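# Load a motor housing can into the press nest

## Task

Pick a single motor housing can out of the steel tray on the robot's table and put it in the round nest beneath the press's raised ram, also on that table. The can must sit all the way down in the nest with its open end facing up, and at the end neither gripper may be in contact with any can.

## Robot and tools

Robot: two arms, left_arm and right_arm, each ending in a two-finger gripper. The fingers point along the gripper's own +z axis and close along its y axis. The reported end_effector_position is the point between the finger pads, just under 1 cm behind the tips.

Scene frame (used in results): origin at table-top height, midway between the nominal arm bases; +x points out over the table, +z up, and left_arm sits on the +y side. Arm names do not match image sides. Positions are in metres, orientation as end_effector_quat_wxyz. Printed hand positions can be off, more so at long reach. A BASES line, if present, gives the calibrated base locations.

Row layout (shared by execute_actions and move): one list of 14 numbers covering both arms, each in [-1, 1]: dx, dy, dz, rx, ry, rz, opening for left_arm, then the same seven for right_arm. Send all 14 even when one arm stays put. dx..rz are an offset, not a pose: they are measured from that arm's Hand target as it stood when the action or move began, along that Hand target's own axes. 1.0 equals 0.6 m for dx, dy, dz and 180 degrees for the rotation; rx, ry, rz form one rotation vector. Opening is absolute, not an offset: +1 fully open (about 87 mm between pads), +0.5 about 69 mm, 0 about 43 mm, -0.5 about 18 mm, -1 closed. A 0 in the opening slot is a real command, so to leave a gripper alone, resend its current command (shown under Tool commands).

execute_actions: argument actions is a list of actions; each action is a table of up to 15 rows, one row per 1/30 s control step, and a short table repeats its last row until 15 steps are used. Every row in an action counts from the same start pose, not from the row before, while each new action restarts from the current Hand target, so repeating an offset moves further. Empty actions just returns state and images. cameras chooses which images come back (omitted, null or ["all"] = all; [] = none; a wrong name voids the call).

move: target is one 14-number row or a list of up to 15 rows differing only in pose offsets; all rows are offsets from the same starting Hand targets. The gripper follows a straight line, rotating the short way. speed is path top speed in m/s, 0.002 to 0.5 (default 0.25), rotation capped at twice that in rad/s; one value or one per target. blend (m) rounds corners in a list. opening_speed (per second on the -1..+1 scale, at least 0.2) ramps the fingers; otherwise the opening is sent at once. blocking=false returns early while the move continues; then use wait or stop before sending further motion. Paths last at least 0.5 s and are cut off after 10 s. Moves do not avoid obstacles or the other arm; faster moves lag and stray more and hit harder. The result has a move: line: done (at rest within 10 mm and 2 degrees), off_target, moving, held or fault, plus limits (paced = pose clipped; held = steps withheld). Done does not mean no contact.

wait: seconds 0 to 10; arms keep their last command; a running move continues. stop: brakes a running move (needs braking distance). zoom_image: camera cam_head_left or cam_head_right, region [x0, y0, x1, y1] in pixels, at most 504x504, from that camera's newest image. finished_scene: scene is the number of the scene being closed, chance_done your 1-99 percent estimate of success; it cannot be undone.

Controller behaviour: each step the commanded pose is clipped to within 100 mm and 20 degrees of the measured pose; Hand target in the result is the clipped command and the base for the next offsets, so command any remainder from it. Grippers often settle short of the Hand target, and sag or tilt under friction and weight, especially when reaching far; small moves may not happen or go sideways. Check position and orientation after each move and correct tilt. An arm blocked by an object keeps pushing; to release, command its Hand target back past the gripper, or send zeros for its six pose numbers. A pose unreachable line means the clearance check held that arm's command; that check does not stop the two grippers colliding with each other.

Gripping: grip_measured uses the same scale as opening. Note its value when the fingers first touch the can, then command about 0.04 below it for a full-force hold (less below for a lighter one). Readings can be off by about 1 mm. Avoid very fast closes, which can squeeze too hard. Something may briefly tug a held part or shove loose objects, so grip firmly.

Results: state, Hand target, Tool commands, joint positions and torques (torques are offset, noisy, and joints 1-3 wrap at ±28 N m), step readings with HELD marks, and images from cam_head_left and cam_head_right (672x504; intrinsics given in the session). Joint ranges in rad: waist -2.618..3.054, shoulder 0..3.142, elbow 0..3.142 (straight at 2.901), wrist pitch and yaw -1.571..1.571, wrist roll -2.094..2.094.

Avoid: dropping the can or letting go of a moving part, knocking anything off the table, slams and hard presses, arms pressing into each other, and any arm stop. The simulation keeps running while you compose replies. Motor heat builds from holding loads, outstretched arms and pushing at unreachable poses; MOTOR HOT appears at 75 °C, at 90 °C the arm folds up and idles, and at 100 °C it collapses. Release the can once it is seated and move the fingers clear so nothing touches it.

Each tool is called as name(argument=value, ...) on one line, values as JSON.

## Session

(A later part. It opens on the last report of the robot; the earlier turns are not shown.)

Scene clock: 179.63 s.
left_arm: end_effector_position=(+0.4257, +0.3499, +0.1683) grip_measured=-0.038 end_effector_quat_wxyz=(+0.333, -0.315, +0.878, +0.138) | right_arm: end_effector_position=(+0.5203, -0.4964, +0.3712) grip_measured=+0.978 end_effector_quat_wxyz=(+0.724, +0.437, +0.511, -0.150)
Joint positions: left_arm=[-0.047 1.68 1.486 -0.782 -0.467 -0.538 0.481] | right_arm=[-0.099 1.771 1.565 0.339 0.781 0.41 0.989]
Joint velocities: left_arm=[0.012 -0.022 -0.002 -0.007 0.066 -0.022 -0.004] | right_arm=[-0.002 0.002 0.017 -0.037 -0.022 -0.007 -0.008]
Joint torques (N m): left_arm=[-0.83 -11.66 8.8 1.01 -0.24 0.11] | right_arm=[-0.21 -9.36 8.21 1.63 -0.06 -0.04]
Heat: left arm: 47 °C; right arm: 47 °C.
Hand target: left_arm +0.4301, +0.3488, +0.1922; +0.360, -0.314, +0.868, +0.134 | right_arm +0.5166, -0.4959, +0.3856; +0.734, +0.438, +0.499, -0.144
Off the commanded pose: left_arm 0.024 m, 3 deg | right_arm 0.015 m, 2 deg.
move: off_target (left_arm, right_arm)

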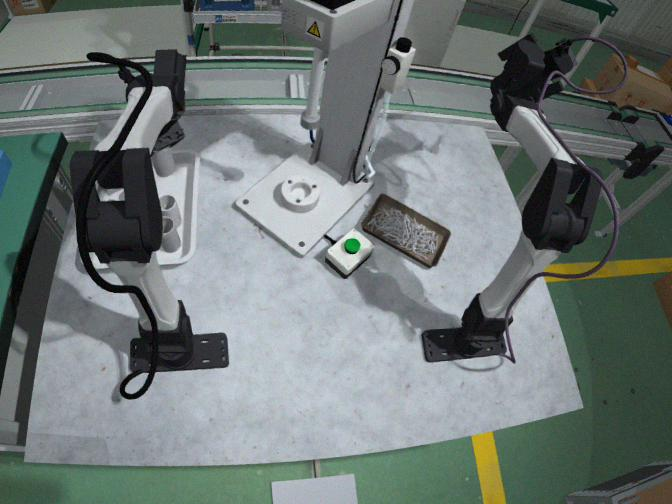

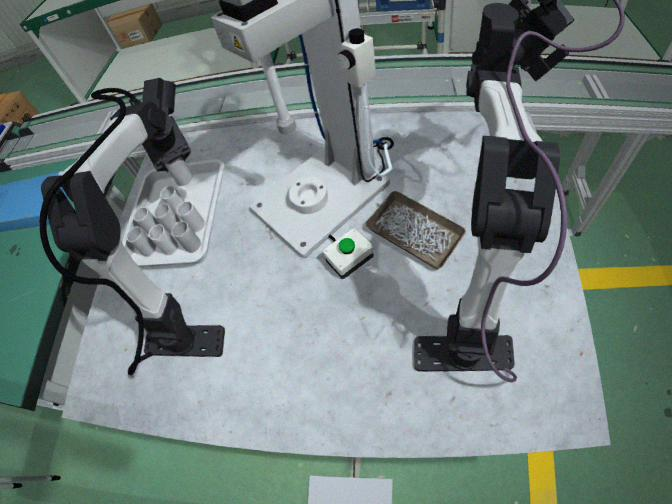

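move(target=[0.2415,-0.302,-0.199,0.238,-0.001,0.233,-0.3,0,0,0,0,0,0,1], speed=0.2)

zoom_image(camera="cam_head_right", region=[200, 90, 360, 250])

zoom_image(camera="cam_head_left", region=[200, 90, 360, 250])

Scene clock: 192.63 s.
left_arm: end_effector_position=(+0.3906, +0.0962, +0.1605) grip_measured=-0.038 end_effector_quat_wxyz=(+0.353, +0.151, +0.921, -0.068) | right_arm: end_effector_position=(+0.5203, -0.4964, +0.3712) grip_measured=+0.978 end_effector_quat_wxyz=(+0.724, +0.437, +0.511, -0.150)
Joint positions: left_arm=[-0.56 1.605 1.351 -0.586 -0.103 -0.142 0.481] | right_arm=[-0.099 1.771 1.565 0.339 0.781 0.41 0.989]
Joint velocities: left_arm=[-0.002 -0.002 -0.012 0.007 -0.037 -0.051 -0.004] | right_arm=[0.002 0.002 0.002 -0.037 -0.051 -0.007 0.029]
Joint torques (N m): left_arm=[-0.28 -7.46 8.65 1.55 0.11 0.16] | right_arm=[-0.23 -9.36 8.2 1.63 -0.06 -0.04]
Heat: left arm: 48 °C; right arm: 47 °C.
Hand target: left_arm +0.4004, +0.0878, +0.1720; +0.373, +0.157, +0.911, -0.078 | right_arm +0.5166, -0.4959, +0.3856; +0.734, +0.438, +0.499, -0.144
Off the commanded pose: left_arm 0.018 m, 3 deg | right_arm 0.015 m, 2 deg.
move: off_target (left_arm, right_arm)

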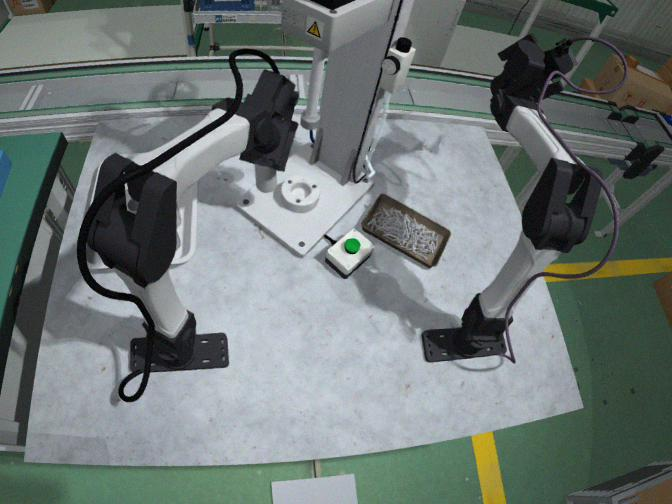

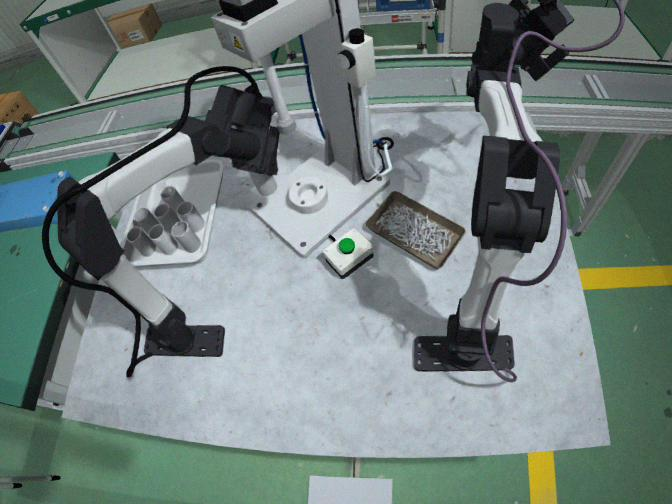

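Scaled by 3.150.

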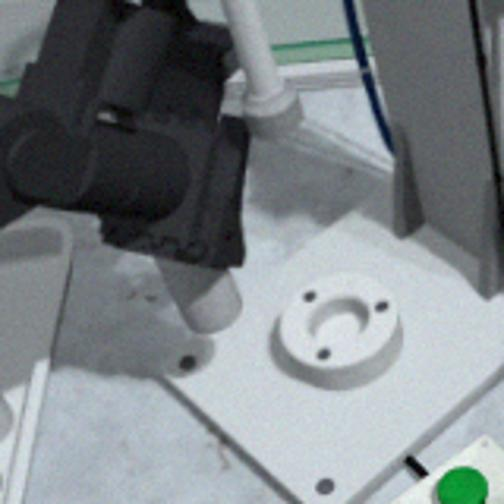

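Scaled by 3.150.

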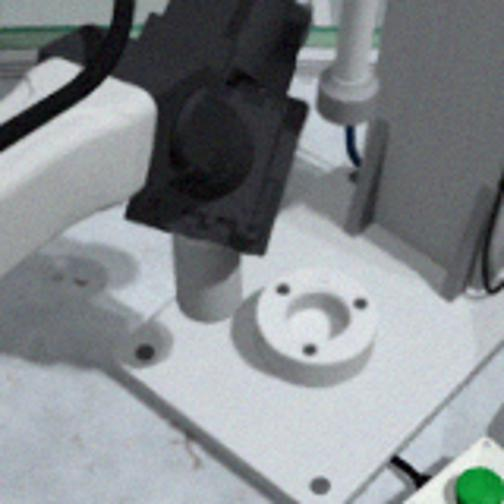

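move(target=[-0.0657,-0.105,0.116,0,0,0,-0.3,0,0,0,0,0,0,1], speed=0.1)

zoom_image(camera="cam_head_right", region=[240, 120, 360, 240])

zoom_image(camera="cam_head_left", region=[240, 110, 360, 230])

Scene clock: 203.60 s.
left_arm: end_effector_position=(+0.4536, +0.0509, +0.1390) grip_measured=-0.041 end_effector_quat_wxyz=(+0.352, +0.127, +0.926, -0.051) | right_arm: end_effector_position=(+0.5203, -0.4964, +0.3712) grip_measured=+0.978 end_effector_quat_wxyz=(+0.724, +0.437, +0.511, -0.150)
Joint positions: left_arm=[-0.598 1.92 1.65 -0.591 -0.174 -0.207 0.479] | right_arm=[-0.099 1.771 1.565 0.339 0.781 0.41 0.989]
Joint velocities: left_arm=[-0.012 0.012 -0.007 0.022 -0.066 -0.051 0.001] | right_arm=[-0.017 -0.002 0.017 0.037 0.051 0.066 -0.008]
Joint torques (N m): left_arm=[-7.5 -8.55 9.88 1.56 0.05 -0.11] | right_arm=[-0.23 -9.36 8.21 1.63 -0.06 -0.04]
Heat: left arm: 45 °C; right arm: 47 °C.
Hand target: left_arm +0.4501, +0.0018, +0.1488; +0.372, +0.155, +0.912, -0.081 | right_arm +0.5166, -0.4959, +0.3856; +0.734, +0.438, +0.499, -0.144
Off the commanded pose: left_arm 0.051 m, 5 deg | right_arm 0.015 m, 2 deg.
move: off_target (left_arm, right_arm)

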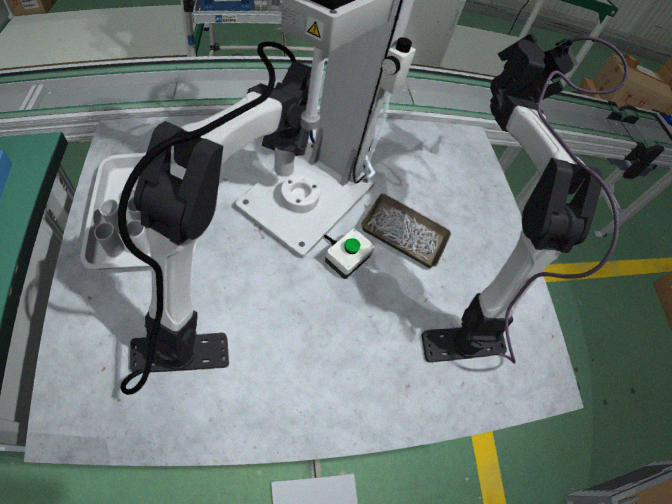

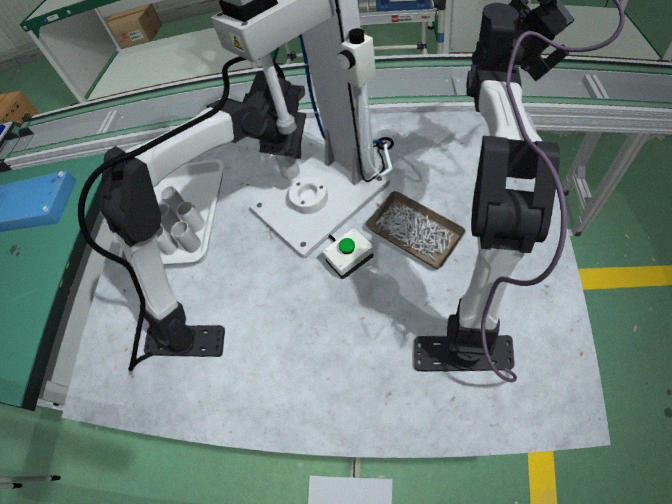

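Scaled by 4.200.

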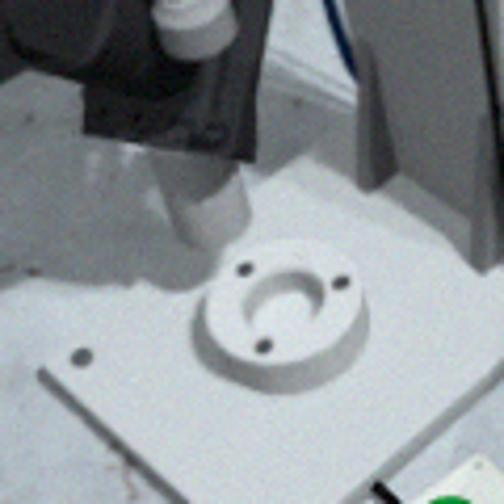

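Scaled by 4.200.

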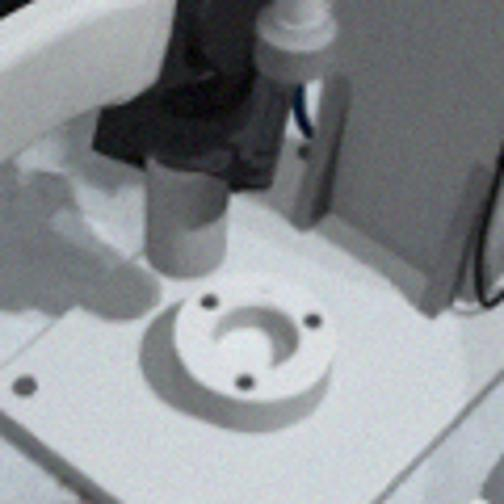

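move(target=[0.034,0.088,-0.037,0,0,0,-0.3,0,0,0,0,0,0,1], speed=0.1)

zoom_image(camera="cam_head_right", region=[200, 60, 360, 220])

zoom_image(camera="cam_head_left", region=[200, 50, 360, 210])

Scene clock: 209.53 s.
left_arm: end_effector_position=(+0.4368, +0.0623, +0.1283) grip_measured=-0.041 end_effector_quat_wxyz=(+0.344, +0.156, +0.923, -0.066) | right_arm: end_effector_position=(+0.5203, -0.4964, +0.3712) grip_measured=+0.978 end_effector_quat_wxyz=(+0.724, +0.437, +0.511, -0.150)
Joint positions: left_arm=[-0.577 1.844 1.51 -0.527 -0.109 -0.147 0.479] | right_arm=[-0.099 1.771 1.565 0.339 0.781 0.41 0.989]
Joint velocities: left_arm=[-0.012 0.007 -0.017 -0.022 -0.007 0.022 -0.006] | right_arm=[-0.012 0.012 0.007 -0.051 0.022 0.022 0.008]
Joint torques (N m): left_arm=[0.59 -14.97 5.75 1.5 0.11 0.2] | right_arm=[-0.23 -9.35 8.21 1.63 -0.06 -0.04]
Heat: left arm: 45 °C; right arm: 47 °C.
Hand target: left_arm +0.4406, +0.0620, +0.1507; +0.373, +0.156, +0.911, -0.079 | right_arm +0.5166, -0.4959, +0.3856; +0.734, +0.438, +0.499, -0.144
Off the commanded pose: left_arm 0.021 m, 4 deg | right_arm 0.015 m, 2 deg.
move: off_target (left_arm, right_arm)

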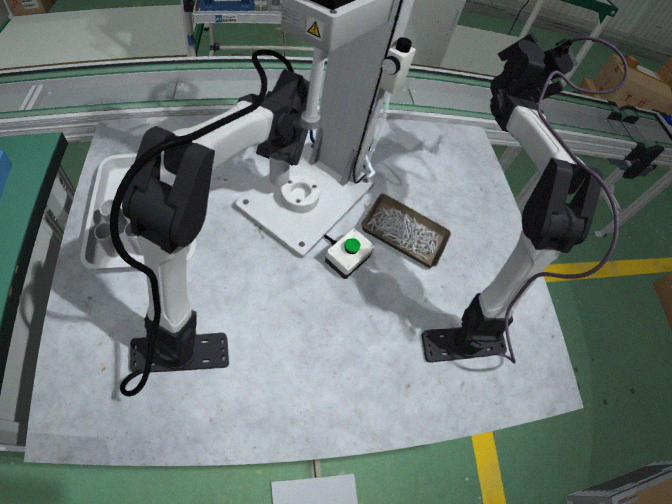

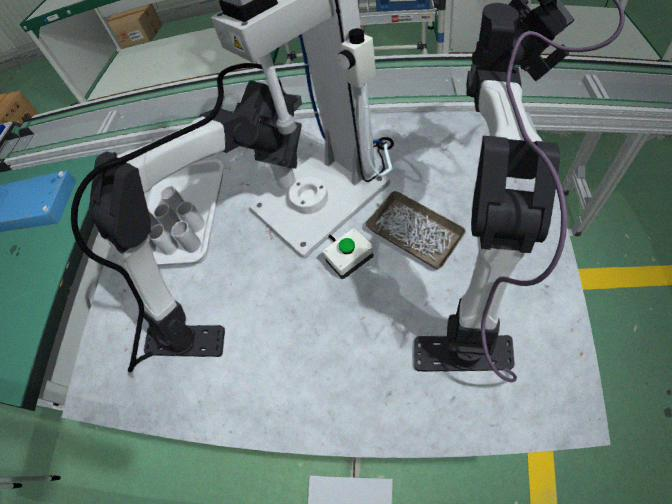

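Scaled by 3.150.

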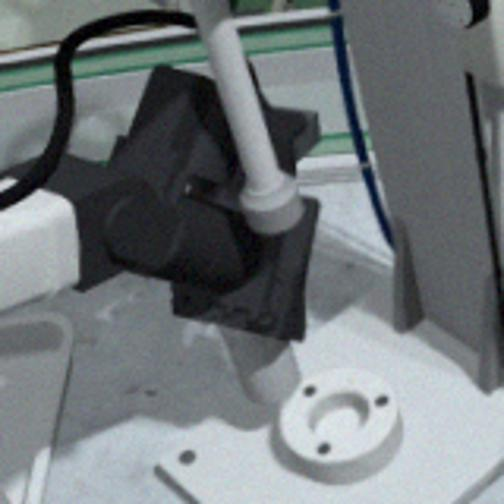

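Scaled by 3.150.

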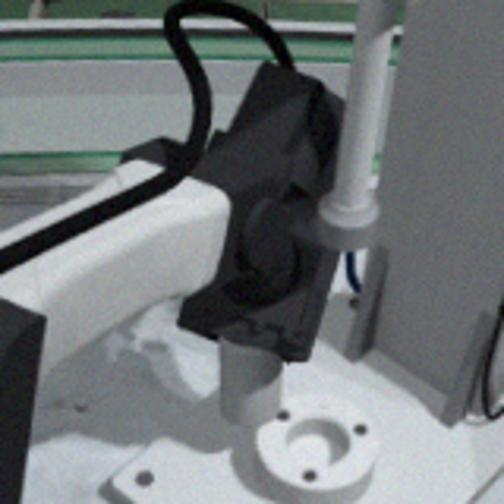

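move(target=[0.272,0.062,-0.1525,0,0,0,-0.3,0,0,0,0,0,0,1], speed=0.15)

zoom_image(camera="cam_head_right", region=[180, 120, 340, 280])

Scene clock: 223.23 s.
left_arm: end_effector_position=(+0.2820, +0.1584, +0.1009) grip_measured=-0.041 end_effector_quat_wxyz=(+0.365, +0.155, +0.915, -0.074) | right_arm: end_effector_position=(+0.5203, -0.4964, +0.3712) grip_measured=+0.978 end_effector_quat_wxyz=(+0.724, +0.437, +0.511, -0.150)
Joint positions: left_arm=[-0.547 1.104 0.709 -0.417 -0.088 -0.124 0.479] | right_arm=[-0.099 1.771 1.565 0.339 0.781 0.41 0.989]
Joint velocities: left_arm=[0.012 -0.002 0.002 0.022 0.007 0.066 -0.004] | right_arm=[0.002 -0.002 -0.022 0.022 0.037 -0.022 -0.034]
Joint torques (N m): left_arm=[0.59 -5.29 5.97 1.37 0.17 0.14] | right_arm=[-0.23 -9.35 8.21 1.63 -0.06 -0.04]
Heat: left arm: 46 °C; right arm: 48 °C.
Hand target: left_arm +0.2829, +0.1588, +0.1049; +0.373, +0.157, +0.911, -0.078 | right_arm +0.5166, -0.4959, +0.3856; +0.734, +0.438, +0.499, -0.144
Off the commanded pose: left_arm 0.002 m, 1 deg | right_arm 0.015 m, 2 deg.
move: off_target (right_arm)

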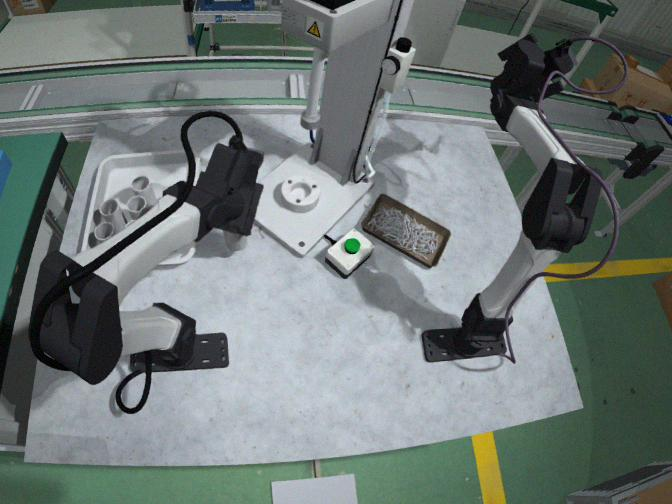

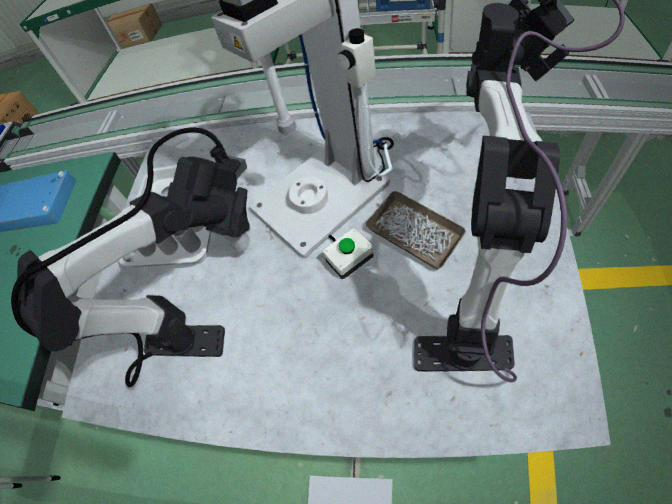

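Scaled by 3.150.

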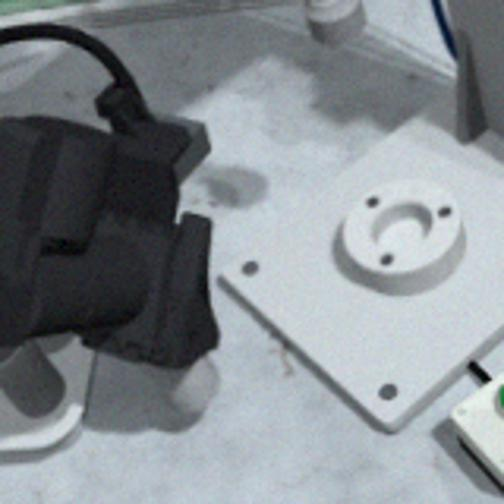

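move(target=[0.055,0.002,0.0556,0,0,0,-0.3,0,0,0,0,0,0,1], speed=0.05)

zoom_image(camera="cam_head_right", region=[180, 170, 300, 290])

zoom_image(camera="cam_head_left", region=[180, 170, 300, 290])

Scene clock: 228.33 s.
left_arm: end_effector_position=(+0.2785, +0.1605, +0.0578) grip_measured=-0.043 end_effector_quat_wxyz=(+0.366, +0.155, +0.914, -0.075) | right_arm: end_effector_position=(+0.5203, -0.4964, +0.3712) grip_measured=+0.978 end_effector_quat_wxyz=(+0.724, +0.437, +0.511, -0.150)
Joint positions: left_arm=[-0.544 1.134 0.546 -0.22 -0.084 -0.121 0.479] | right_arm=[-0.099 1.771 1.565 0.339 0.781 0.41 0.989]
Joint velocities: left_arm=[0.002 0.002 -0.007 -0.095 0.007 0.022 -0.001] | right_arm=[-0.007 -0.007 -0.007 0.007 0.007 -0.037 -0.018]
Joint torques (N m): left_arm=[0.76 -2.85 5.48 1.61 0.11 0.16] | right_arm=[-0.23 -9.36 8.21 1.63 -0.06 -0.04]
Heat: left arm: 45 °C; right arm: 48 °C.
Hand target: left_arm +0.2827, +0.1596, +0.0579; +0.373, +0.157, +0.911, -0.078 | right_arm +0.5166, -0.4959, +0.3856; +0.734, +0.438, +0.499, -0.144
Off the commanded pose: left_arm 0.005 m, 1 deg | right_arm 0.015 m, 2 deg.
move: off_target (right_arm)

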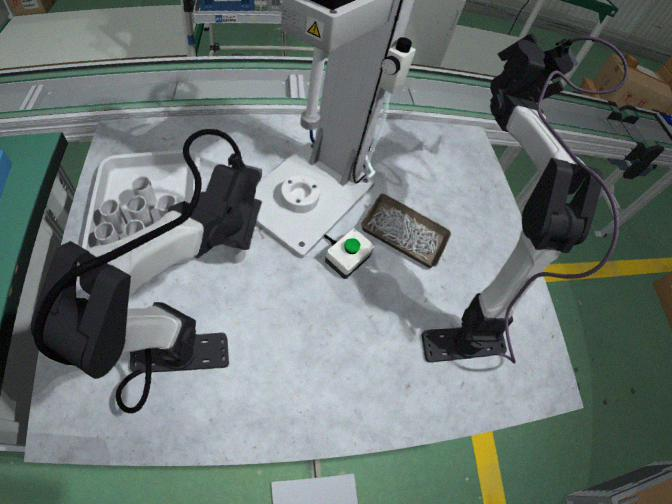

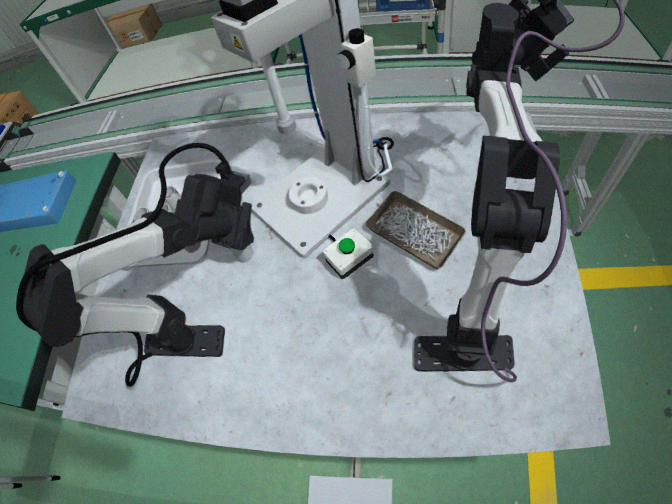

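Scaled by 4.200.

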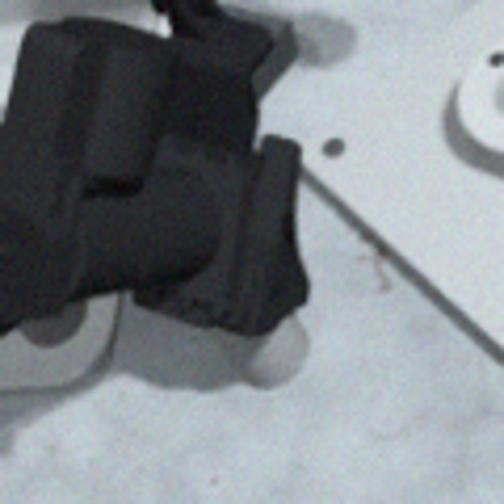

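Scaled by 4.200.

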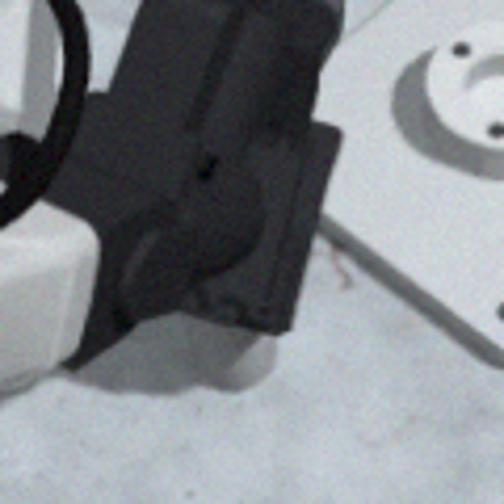

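move(target=[0.0065,0,0.0065,0,0,0,-0.3,0,0,0,0,0,0,1], speed=0.05, cameras=[])

move(target=[0.0065,0,0.0065,0,0,0,-0.3,0,0,0,0,0,0,1], speed=0.05, cameras=[])

Scene clock: 231.97 s.
left_arm: end_effector_position=(+0.2815, +0.1589, +0.0573) grip_measured=-0.044 end_effector_quat_wxyz=(+0.374, +0.155, +0.911, -0.078) | right_arm: end_effector_position=(+0.5203, -0.4964, +0.3712) grip_measured=+0.978 end_effector_quat_wxyz=(+0.724, +0.437, +0.511, -0.150)
Joint positions: left_arm=[-0.544 1.138 0.535 -0.187 -0.084 -0.12 0.478] | right_arm=[-0.099 1.771 1.565 0.339 0.781 0.41 0.989]
Joint velocities: left_arm=[0.007 -0.017 0.002 -0.022 -0.081 -0.051 -0.006] | right_arm=[-0.012 -0.007 -0.002 -0.007 -0.007 -0.095 -0.008]
Joint torques (N m): left_arm=[0.69 -2.22 5.04 1.55 0.13 0.15] | right_arm=[-0.21 -9.35 8.21 1.63 -0.06 -0.04]
Heat: left arm: 44 °C; right arm: 48 °C.
Hand target: left_arm +0.2826, +0.1596, +0.0524; +0.373, +0.157, +0.911, -0.078 | right_arm +0.5166, -0.4959, +0.3856; +0.734, +0.438, +0.499, -0.144
Off the commanded pose: left_arm 0.005 m, 0 deg | right_arm 0.015 m, 2 deg.
move: off_target (right_arm)
No camera images: "cameras" was empty.

Scene clock: 232.83 s.
left_arm: end_effector_position=(+0.2860, +0.1565, +0.0582) grip_measured=-0.049 end_effector_quat_wxyz=(+0.385, +0.154, +0.906, -0.081) | right_arm: end_effector_position=(+0.5203, -0.4964, +0.3712) grip_measured=+0.978 end_effector_quat_wxyz=(+0.724, +0.437, +0.511, -0.150)
Joint positions: left_arm=[-0.544 1.143 0.525 -0.147 -0.084 -0.12 0.475] | right_arm=[-0.099 1.771 1.565 0.339 0.781 0.41 0.989]
Joint velocities: left_arm=[-0.002 -0.007 0.022 -0.037 0.037 -0.051 -0.004] | right_arm=[-0.007 -0.007 -0.017 -0.037 -0.037 -0.037 0.013]
Joint torques (N m): left_arm=[0.58 -1.61 4.37 1.45 0.13 0.11] | right_arm=[-0.23 -9.36 8.21 1.63 -0.06 -0.04]
Heat: left arm: 44 °C; right arm: 48 °C.
Hand target: left_arm +0.2825, +0.1595, +0.0469; +0.373, +0.157, +0.911, -0.078 | right_arm +0.5166, -0.4959, +0.3856; +0.734, +0.438, +0.499, -0.144
Off the commanded pose: left_arm 0.012 m, 2 deg | right_arm 0.015 m, 2 deg.
move: off_target (left_arm, right_arm)
No camera images: "cameras" was empty.

move(target=[-0.0135,0,-0.0135,0,0,0,-0.3,0,0,0,0,0,0,1], speed=0.05, cameras=[])

Scene clock: 235.73 s.
left_arm: end_effector_position=(+0.2849, +0.1570, +0.0575) grip_measured=-0.049 end_effector_quat_wxyz=(+0.382, +0.154, +0.908, -0.080) | right_arm: end_effector_position=(+0.5203, -0.4964, +0.3712) grip_measured=+0.978 end_effector_quat_wxyz=(+0.724, +0.437, +0.511, -0.150)
Joint positions: left_arm=[-0.544 1.143 0.527 -0.155 -0.083 -0.12 0.475] | right_arm=[-0.099 1.771 1.565 0.339 0.781 0.41 0.989]
Joint velocities: left_arm=[0.027 -0.002 0.002 -0.081 -0.022 -0.007 -0.001] | right_arm=[0.007 -0.002 -0.012 -0.037 0.022 -0.022 0.003]
Joint torques (N m): left_arm=[0.64 -3.71 7.1 0.97 0.11 0.13] | right_arm=[-0.21 -9.36 8.21 1.63 -0.06 -0.04]
Heat: left arm: 43 °C; right arm: 48 °C.
Hand target: left_arm +0.2826, +0.1597, +0.0583; +0.373, +0.157, +0.911, -0.078 | right_arm +0.5166, -0.4959, +0.3856; +0.734, +0.438, +0.499, -0.144
Off the commanded pose: left_arm 0.004 m, 1 deg | right_arm 0.015 m, 2 deg.
move: off_target (right_arm)
No camera images: "cameras" was empty.

move(target=[-0.004,0,-0.002,0,0.022,0,-0.3,0,0,0,0,0,0,1], speed=0.05, cameras=[])

Scene clock: 239.23 s.
left_arm: end_effector_position=(+0.2810, +0.1602, +0.0558) grip_measured=-0.049 end_effector_quat_wxyz=(+0.345, +0.156, +0.923, -0.071) | right_arm: end_effector_position=(+0.5203, -0.4964, +0.3712) grip_measured=+0.978 end_effector_quat_wxyz=(+0.724, +0.437, +0.511, -0.150)
Joint positions: left_arm=[-0.536 1.185 0.592 -0.26 -0.074 -0.12 0.475] | right_arm=[-0.099 1.771 1.565 0.339 0.781 0.41 0.989]
Joint velocities: left_arm=[0.007 0.017 -0.017 -0.095 0.007 0.022 -0.006] | right_arm=[0.007 -0.002 0.022 0.081 -0.051 0.066 -0.008]
Joint torques (N m): left_arm=[0.69 -2.89 8.1 1.03 0.13 0.15] | right_arm=[-0.23 -9.36 8.21 1.63 -0.06 -0.04]
Heat: left arm: 42 °C; right arm: 48 °C.
Hand target: left_arm +0.2838, +0.1594, +0.0605; +0.342, +0.159, +0.923, -0.072 | right_arm +0.5166, -0.4959, +0.3856; +0.734, +0.438, +0.499, -0.144
Off the commanded pose: left_arm 0.006 m, 1 deg | right_arm 0.015 m, 2 deg.
move: off_target (right_arm)
No camera images: "cameras" was empty.

move(target=[0,0,0,0,0,0,0.2,0,0,0,0,0,0,1], opening_speed=0.5, cameras=[])

move(target=[-0.008,0,-0.009,0,-0.144,0,0.2,0,0,0,0,0,0,1], speed=0.15)

zoom_image(camera="cam_head_right", region=[180, 170, 300, 290])

zoom_image(camera="cam_head_left", region=[180, 170, 300, 290])

Scene clock: 244.93 s.
left_arm: end_effector_position=(+0.2782, +0.1613, +0.0540) grip_measured=+0.200 end_effector_quat_wxyz=(+0.339, +0.157, +0.925, -0.070) | right_arm: end_effector_position=(+0.5203, -0.4964, +0.3712) grip_measured=+0.978 end_effector_quat_wxyz=(+0.724, +0.437, +0.511, -0.150)
Joint positions: left_arm=[-0.536 1.185 0.592 -0.274 -0.072 -0.119 0.6] | right_arm=[-0.099 1.771 1.565 0.339 0.781 0.41 0.989]
Joint velocities: left_arm=[0.017 -0.002 0.007 -0.066 0.022 -0.022 -0.004] | right_arm=[-0.012 0.007 0.027 0.066 0.022 0.007 0.008]
Joint torques (N m): left_arm=[0.65 -2.89 8.27 1.13 0.11 0.13] | right_arm=[-0.23 -9.36 8.21 1.63 -0.06 -0.04]
Heat: left arm: 41 °C; right arm: 48 °C.
Hand target: left_arm +0.2837, +0.1594, +0.0604; +0.342, +0.159, +0.923, -0.072 | right_arm +0.5166, -0.4959, +0.3856; +0.734, +0.438, +0.499, -0.144
Off the commanded pose: left_arm 0.009 m, 1 deg | right_arm 0.015 m, 2 deg.
move: off_target (right_arm)
No camera images: "cameras" was empty.

Scene clock: 247.27 s.
left_arm: end_effector_position=(+0.2824, +0.1596, +0.0701) grip_measured=+0.200 end_effector_quat_wxyz=(+0.535, +0.137, +0.826, -0.112) | right_arm: end_effector_position=(+0.5203, -0.4964, +0.3712) grip_measured=+0.978 end_effector_quat_wxyz=(+0.724, +0.437, +0.511, -0.150)
Joint positions: left_arm=[-0.578 0.891 0.201 0.271 -0.142 -0.104 0.6] | right_arm=[-0.099 1.771 1.565 0.339 0.781 0.41 0.989]
Joint velocities: left_arm=[-0.002 -0.017 -0.027 -0.037 -0.007 0.022 -0.001] | right_arm=[-0.002 -0.002 -0.002 -0.066 -0.007 0.007 0.024]
Joint torques (N m): left_arm=[-0.57 -1.65 5.24 1.74 -0.03 0.16] | right_arm=[-0.23 -9.36 8.21 1.63 -0.06 -0.04]
Heat: left arm: 41 °C; right arm: 48 °C.
Hand target: left_arm +0.2823, +0.1598, +0.0699; +0.540, +0.141, +0.823, -0.108 | right_arm +0.5166, -0.4959, +0.3856; +0.734, +0.438, +0.499, -0.144
Off the commanded pose: left_arm 0.003 m, 1 deg | right_arm 0.015 m, 2 deg.
move: off_target (right_arm)

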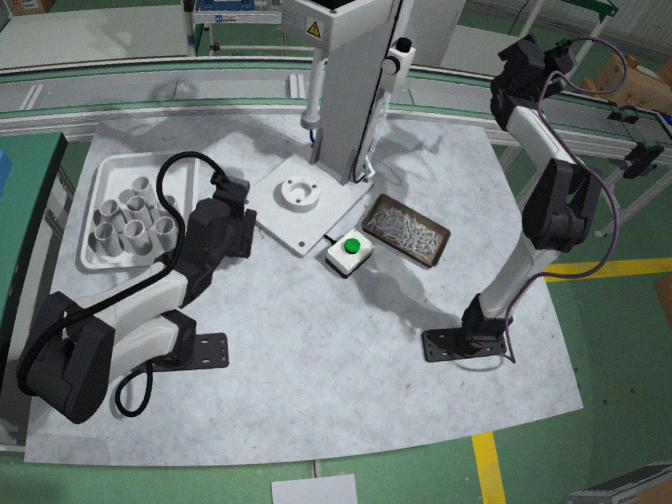

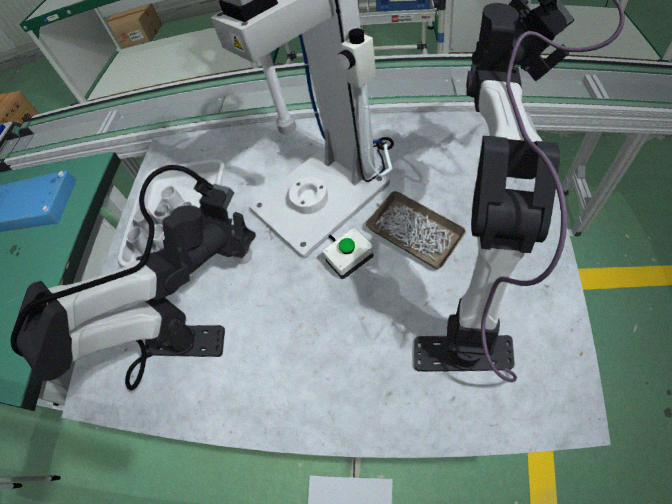

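Scaled by 4.200.

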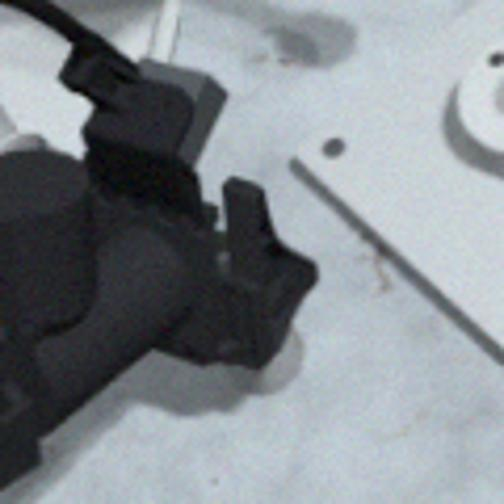

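Scaled by 4.200.

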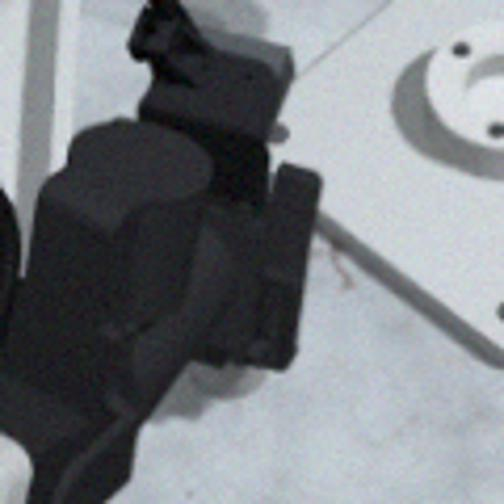

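move(target=[0,0,0,0,0,0,-0.3,0,0,0,0,0,0,1], opening_speed=0.5, cameras=[])

Scene clock: 250.97 s.
left_arm: end_effector_position=(+0.2827, +0.1591, +0.0707) grip_measured=-0.066 end_effector_quat_wxyz=(+0.536, +0.137, +0.825, -0.112) | right_arm: end_effector_position=(+0.5203, -0.4964, +0.3712) grip_measured=+0.978 end_effector_quat_wxyz=(+0.724, +0.437, +0.511, -0.150)
Joint positions: left_arm=[-0.579 0.891 0.201 0.274 -0.142 -0.104 0.467] | right_arm=[-0.099 1.771 1.565 0.339 0.781 0.41 0.989]
Joint velocities: left_arm=[-0.002 0.002 -0.017 -0.022 0.066 -0.037 -0.001] | right_arm=[-0.002 0.017 -0.007 -0.066 -0.037 -0.037 -0.003]
Joint torques (N m): left_arm=[-0.55 -1.74 5.35 1.74 -0.04 0.15] | right_arm=[-0.23 -9.36 8.21 1.63 -0.06 -0.04]
Heat: left arm: 41 °C; right arm: 48 °C.
Hand target: left_arm +0.2824, +0.1599, +0.0699; +0.540, +0.140, +0.823, -0.108 | right_arm +0.5166, -0.4959, +0.3856; +0.734, +0.438, +0.499, -0.144
Off the commanded pose: left_arm 0.001 m, 1 deg | right_arm 0.015 m, 2 deg.
move: off_target (right_arm)
No camera images: "cameras" was empty.

move(target=[[-0.092,-0.003,-0.039,0,0,0,-0.3,0,0,0,0,0,0,1],[-0.197,-0.14,0.1305,0,0,0,-0.3,0,0,0,0,0,0,1]], speed=0.15, blend=0.02)

zoom_image(camera="cam_head_right", region=[200, 90, 340, 230])

zoom_image(camera="cam_head_left", region=[200, 90, 340, 230])

Scene clock: 258.97 s.
left_arm: end_effector_position=(+0.3548, +0.0501, +0.1249) grip_measured=-0.066 end_effector_quat_wxyz=(+0.513, +0.153, +0.839, -0.099) | right_arm: end_effector_position=(+0.5203, -0.4964, +0.3712) grip_measured=+0.978 end_effector_quat_wxyz=(+0.724, +0.437, +0.511, -0.150)
Joint positions: left_arm=[-0.791 1.424 0.787 0.138 -0.326 -0.183 0.467] | right_arm=[-0.099 1.771 1.565 0.339 0.781 0.41 0.989]
Joint velocities: left_arm=[0.007 0.007 -0.022 -0.007 -0.007 -0.066 0.001] | right_arm=[-0.012 0.007 0.002 -0.051 -0.022 -0.037 0.018]
Joint torques (N m): left_arm=[-0.4 -5.45 9.2 1.85 -0.13 -0.05] | right_arm=[-0.23 -9.36 8.21 1.63 -0.06 -0.04]
Heat: left arm: 41 °C; right arm: 48 °C.
Hand target: left_arm +0.3663, +0.0396, +0.1450; +0.538, +0.138, +0.824, -0.112 | right_arm +0.5166, -0.4959, +0.3856; +0.734, +0.438, +0.499, -0.144
Off the commanded pose: left_arm 0.028 m, 4 deg | right_arm 0.015 m, 2 deg.
move: off_target (left_arm, right_arm)

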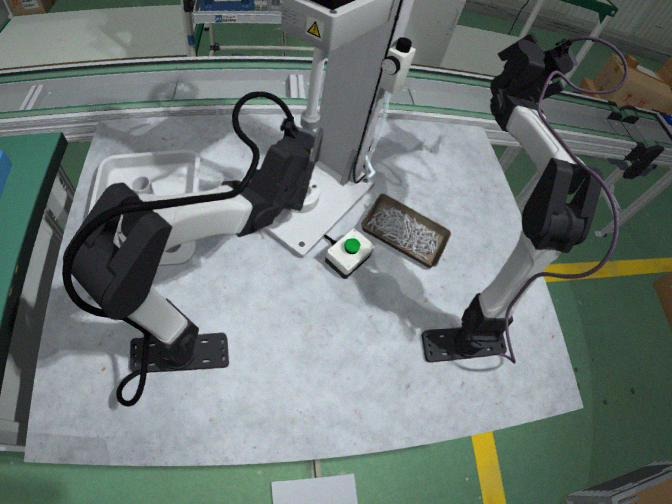

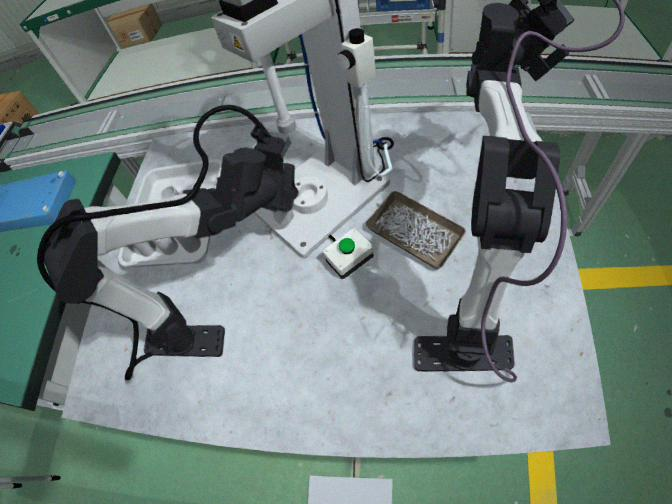

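Scaled by 3.600.

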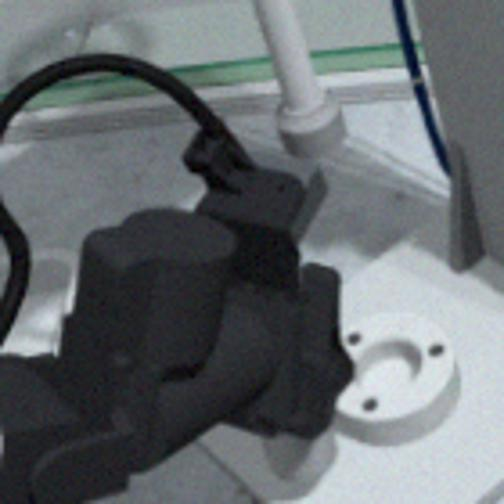

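Scaled by 3.600.

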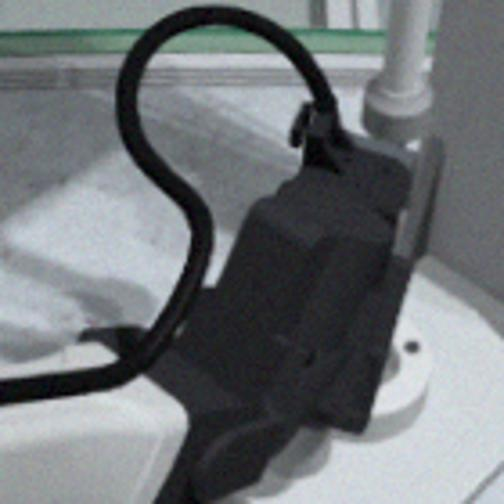

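zoom_image(camera="cam_head_right", region=[240, 110, 310, 220])

zoom_image(camera="cam_head_left", region=[260, 100, 330, 220])

Scaled by 4.582.

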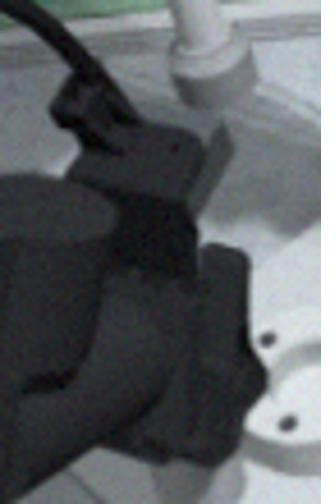

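Scaled by 4.200.

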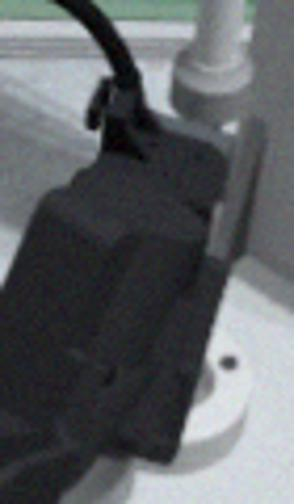

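move(target=[[0.0835,0.0067,-0.195,0,0,0,-0.3,0,0,0,0,0,0,1],[0.175,0.0095,-0.156,0,0,0,-0.3,0,0,0,0,0,0,1]], speed=0.15, blend=0.02)

Scene clock: 302.47 s.
left_arm: end_effector_position=(+0.2429, +0.0906, +0.0836) grip_measured=-0.066 end_effector_quat_wxyz=(+0.524, +0.146, +0.832, -0.109) | right_arm: end_effector_position=(+0.5203, -0.4964, +0.3712) grip_measured=+0.978 end_effector_quat_wxyz=(+0.724, +0.437, +0.511, -0.150)
Joint positions: left_arm=[-1.054 0.994 0.34 0.127 -0.555 -0.33 0.467] | right_arm=[-0.099 1.771 1.565 0.339 0.781 0.41 0.989]
Joint velocities: left_arm=[-0.002 0.002 0.022 0.007 0.081 -0.066 0.004] | right_arm=[-0.017 0.007 0.007 0.037 0.066 0.022 -0.003]
Joint torques (N m): left_arm=[-0.43 -1.83 5.91 1.79 -0.2 -0.04] | right_arm=[-0.23 -9.36 8.2 1.63 -0.06 -0.04]
Heat: left arm: 46 °C; right arm: 48 °C.
Hand target: left_arm +0.2456, +0.0874, +0.0879; +0.534, +0.136, +0.827, -0.115 | right_arm +0.5166, -0.4959, +0.3856; +0.734, +0.438, +0.499, -0.144
Off the commanded pose: left_arm 0.006 m, 2 deg | right_arm 0.015 m, 2 deg.
move: off_target (right_arm)

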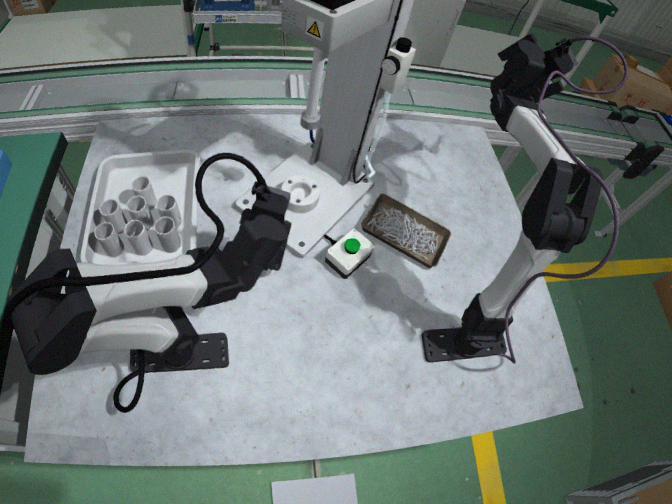

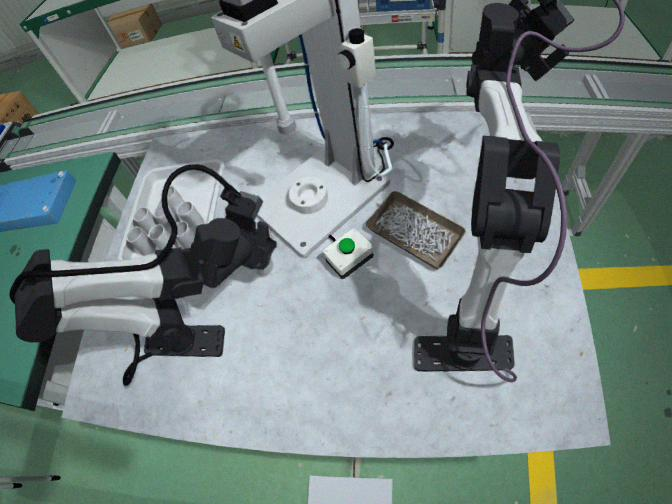

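move(target=[0.0195,0,0.0085,0,-0.009,0,-0.3,0,0,0,0,0,0,1], speed=0.05, cameras=[])

Scene clock: 306.07 s.
left_arm: end_effector_position=(+0.2435, +0.0893, +0.0717) grip_measured=-0.066 end_effector_quat_wxyz=(+0.536, +0.139, +0.825, -0.114) | right_arm: end_effector_position=(+0.5203, -0.4964, +0.3712) grip_measured=+0.978 end_effector_quat_wxyz=(+0.724, +0.437, +0.511, -0.150)
Joint positions: left_arm=[-1.066 1.037 0.276 0.264 -0.576 -0.33 0.467] | right_arm=[-0.099 1.771 1.565 0.339 0.781 0.41 0.989]
Joint velocities: left_arm=[0.017 -0.002 0.002 0.007 0.007 -0.007 -0.004] | right_arm=[0.007 -0.012 0.002 0.051 0.022 -0.11 0.003]
Joint torques (N m): left_arm=[-0.75 -1.89 5.33 1.8 -0.21 0.1] | right_arm=[-0.23 -9.35 8.21 1.63 -0.06 -0.04]
Heat: left arm: 46 °C; right arm: 48 °C.
Hand target: left_arm +0.2452, +0.0871, +0.0750; +0.545, +0.134, +0.819, -0.117 | right_arm +0.5166, -0.4959, +0.3856; +0.734, +0.438, +0.499, -0.144
Off the commanded pose: left_arm 0.005 m, 1 deg | right_arm 0.015 m, 2 deg.
move: off_target (right_arm)
No camera images: "cameras" was empty.

move(target=[0.004,0,0.002,0,0,0,-0.3,0,0,0,0,0,0,1], speed=0.05, cameras=[])

move(target=[0,0,0,0,0,0,0.4,0,0,0,0,0,0,1], opening_speed=0.5, cameras=[])

move(target=[-0.05,0,-0.22,0,0,0,0.4,0,0,0,0,0,0,1], speed=0.15)

zoom_image(camera="cam_head_right", region=[200, 170, 320, 290])

zoom_image(camera="cam_head_left", region=[200, 170, 320, 290])

Scene clock: 313.20 s.
left_arm: end_effector_position=(+0.2440, +0.0889, +0.0698) grip_measured=-0.066 end_effector_quat_wxyz=(+0.537, +0.138, +0.824, -0.114) | right_arm: end_effector_position=(+0.5203, -0.4964, +0.3712) grip_measured=+0.978 end_effector_quat_wxyz=(+0.724, +0.437, +0.511, -0.150)
Joint positions: left_arm=[-1.066 1.049 0.269 0.287 -0.578 -0.33 0.467] | right_arm=[-0.099 1.771 1.565 0.339 0.781 0.41 0.989]
Joint velocities: left_arm=[-0.007 0.012 -0.007 0.007 0.037 0.007 -0.011] | right_arm=[0.002 -0.012 0.022 0.007 -0.081 0.007 0.024]
Joint torques (N m): left_arm=[-0.5 -1.83 5.38 1.79 -0.19 0.06] | right_arm=[-0.21 -9.35 8.21 1.63 -0.06 -0.04]
Heat: left arm: 45 °C; right arm: 49 °C.
Hand target: left_arm +0.2454, +0.0870, +0.0722; +0.545, +0.134, +0.819, -0.117 | right_arm +0.5166, -0.4959, +0.3856; +0.734, +0.438, +0.499, -0.144
Off the commanded pose: left_arm 0.003 m, 1 deg | right_arm 0.015 m, 2 deg.
move: off_target (right_arm)
No camera images: "cameras" was empty.

Scene clock: 314.80 s.
left_arm: end_effector_position=(+0.2456, +0.0872, +0.0731) grip_measured=+0.400 end_effector_quat_wxyz=(+0.543, +0.134, +0.821, -0.119) | right_arm: end_effector_position=(+0.5203, -0.4964, +0.3712) grip_measured=+0.978 end_effector_quat_wxyz=(+0.724, +0.437, +0.511, -0.150)
Joint positions: left_arm=[-1.066 1.049 0.269 0.304 -0.581 -0.33 0.7] | right_arm=[-0.099 1.771 1.565 0.339 0.781 0.41 0.989]
Joint velocities: left_arm=[-0.017 0.012 -0.002 -0.11 0.022 -0.051 -0.012] | right_arm=[0.007 0.007 -0.017 -0.037 -0.022 0.081 0.003]
Joint torques (N m): left_arm=[-0.53 -1.87 5.33 1.64 -0.2 0.07] | right_arm=[-0.23 -9.36 8.21 1.63 -0.06 -0.04]
Heat: left arm: 44 °C; right arm: 49 °C.
Hand target: left_arm +0.2454, +0.0870, +0.0722; +0.545, +0.134, +0.819, -0.117 | right_arm +0.5166, -0.4959, +0.3856; +0.734, +0.438, +0.499, -0.144
Off the commanded pose: left_arm 0.001 m, 0 deg | right_arm 0.015 m, 2 deg.
move: off_target (right_arm)
No camera images: "cameras" was empty.

Scene clock: 317.03 s.
left_arm: end_effector_position=(+0.1402, +0.1301, +0.1382) grip_measured=+0.400 end_effector_quat_wxyz=(+0.529, +0.137, +0.830, -0.112) | right_arm: end_effector_position=(+0.5203, -0.4964, +0.3712) grip_measured=+0.978 end_effector_quat_wxyz=(+0.724, +0.437, +0.511, -0.150)
Joint positions: left_arm=[-1.737 0.7 0.579 -0.939 -1.074 -1.049 0.7] | right_arm=[-0.099 1.771 1.565 0.339 0.781 0.41 0.989]
Joint velocities: left_arm=[-0.032 -0.017 0.002 -0.125 0.007 -0.007 0.001] | right_arm=[-0.012 -0.012 0.017 -0.095 -0.007 0.095 -0.013]
Joint torques (N m): left_arm=[-0.51 0.81 8.36 0.65 -0.44 -0.05] | right_arm=[-0.23 -9.36 8.21 1.63 -0.06 -0.04]
Heat: left arm: 44 °C; right arm: 49 °C.
Hand target: left_arm +0.1397, +0.1270, +0.1478; +0.532, +0.130, +0.828, -0.120 | right_arm +0.5166, -0.4959, +0.3856; +0.734, +0.438, +0.499, -0.144
Off the commanded pose: left_arm 0.012 m, 2 deg | right_arm 0.015 m, 2 deg.
move: off_target (left_arm, right_arm)

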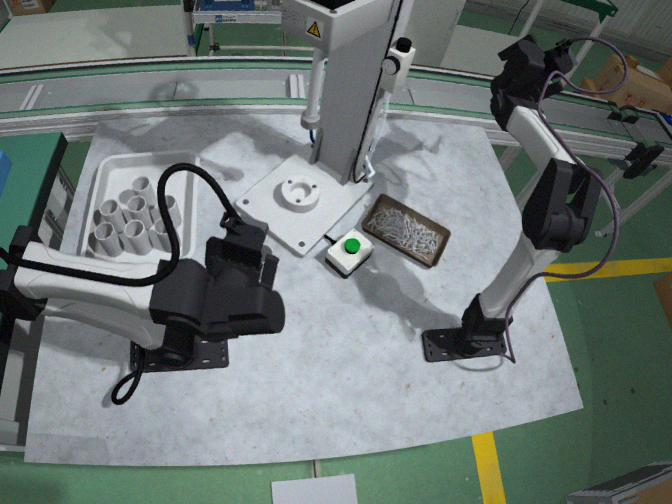

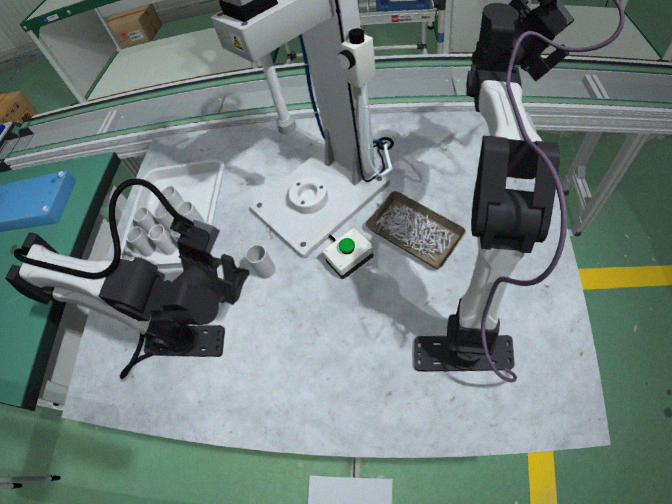

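Scaled by 4.200.

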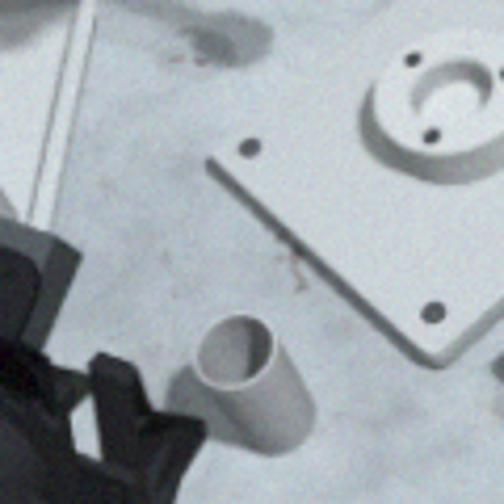

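Scaled by 4.200.

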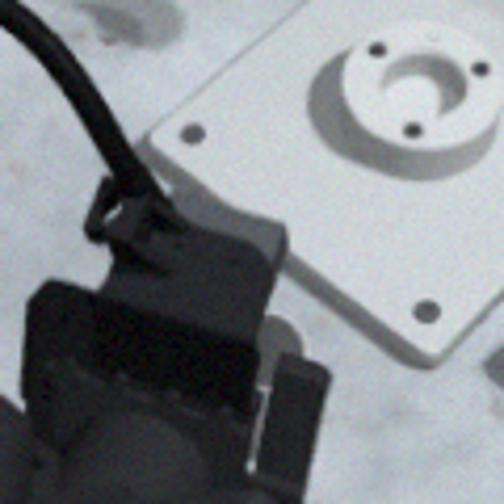

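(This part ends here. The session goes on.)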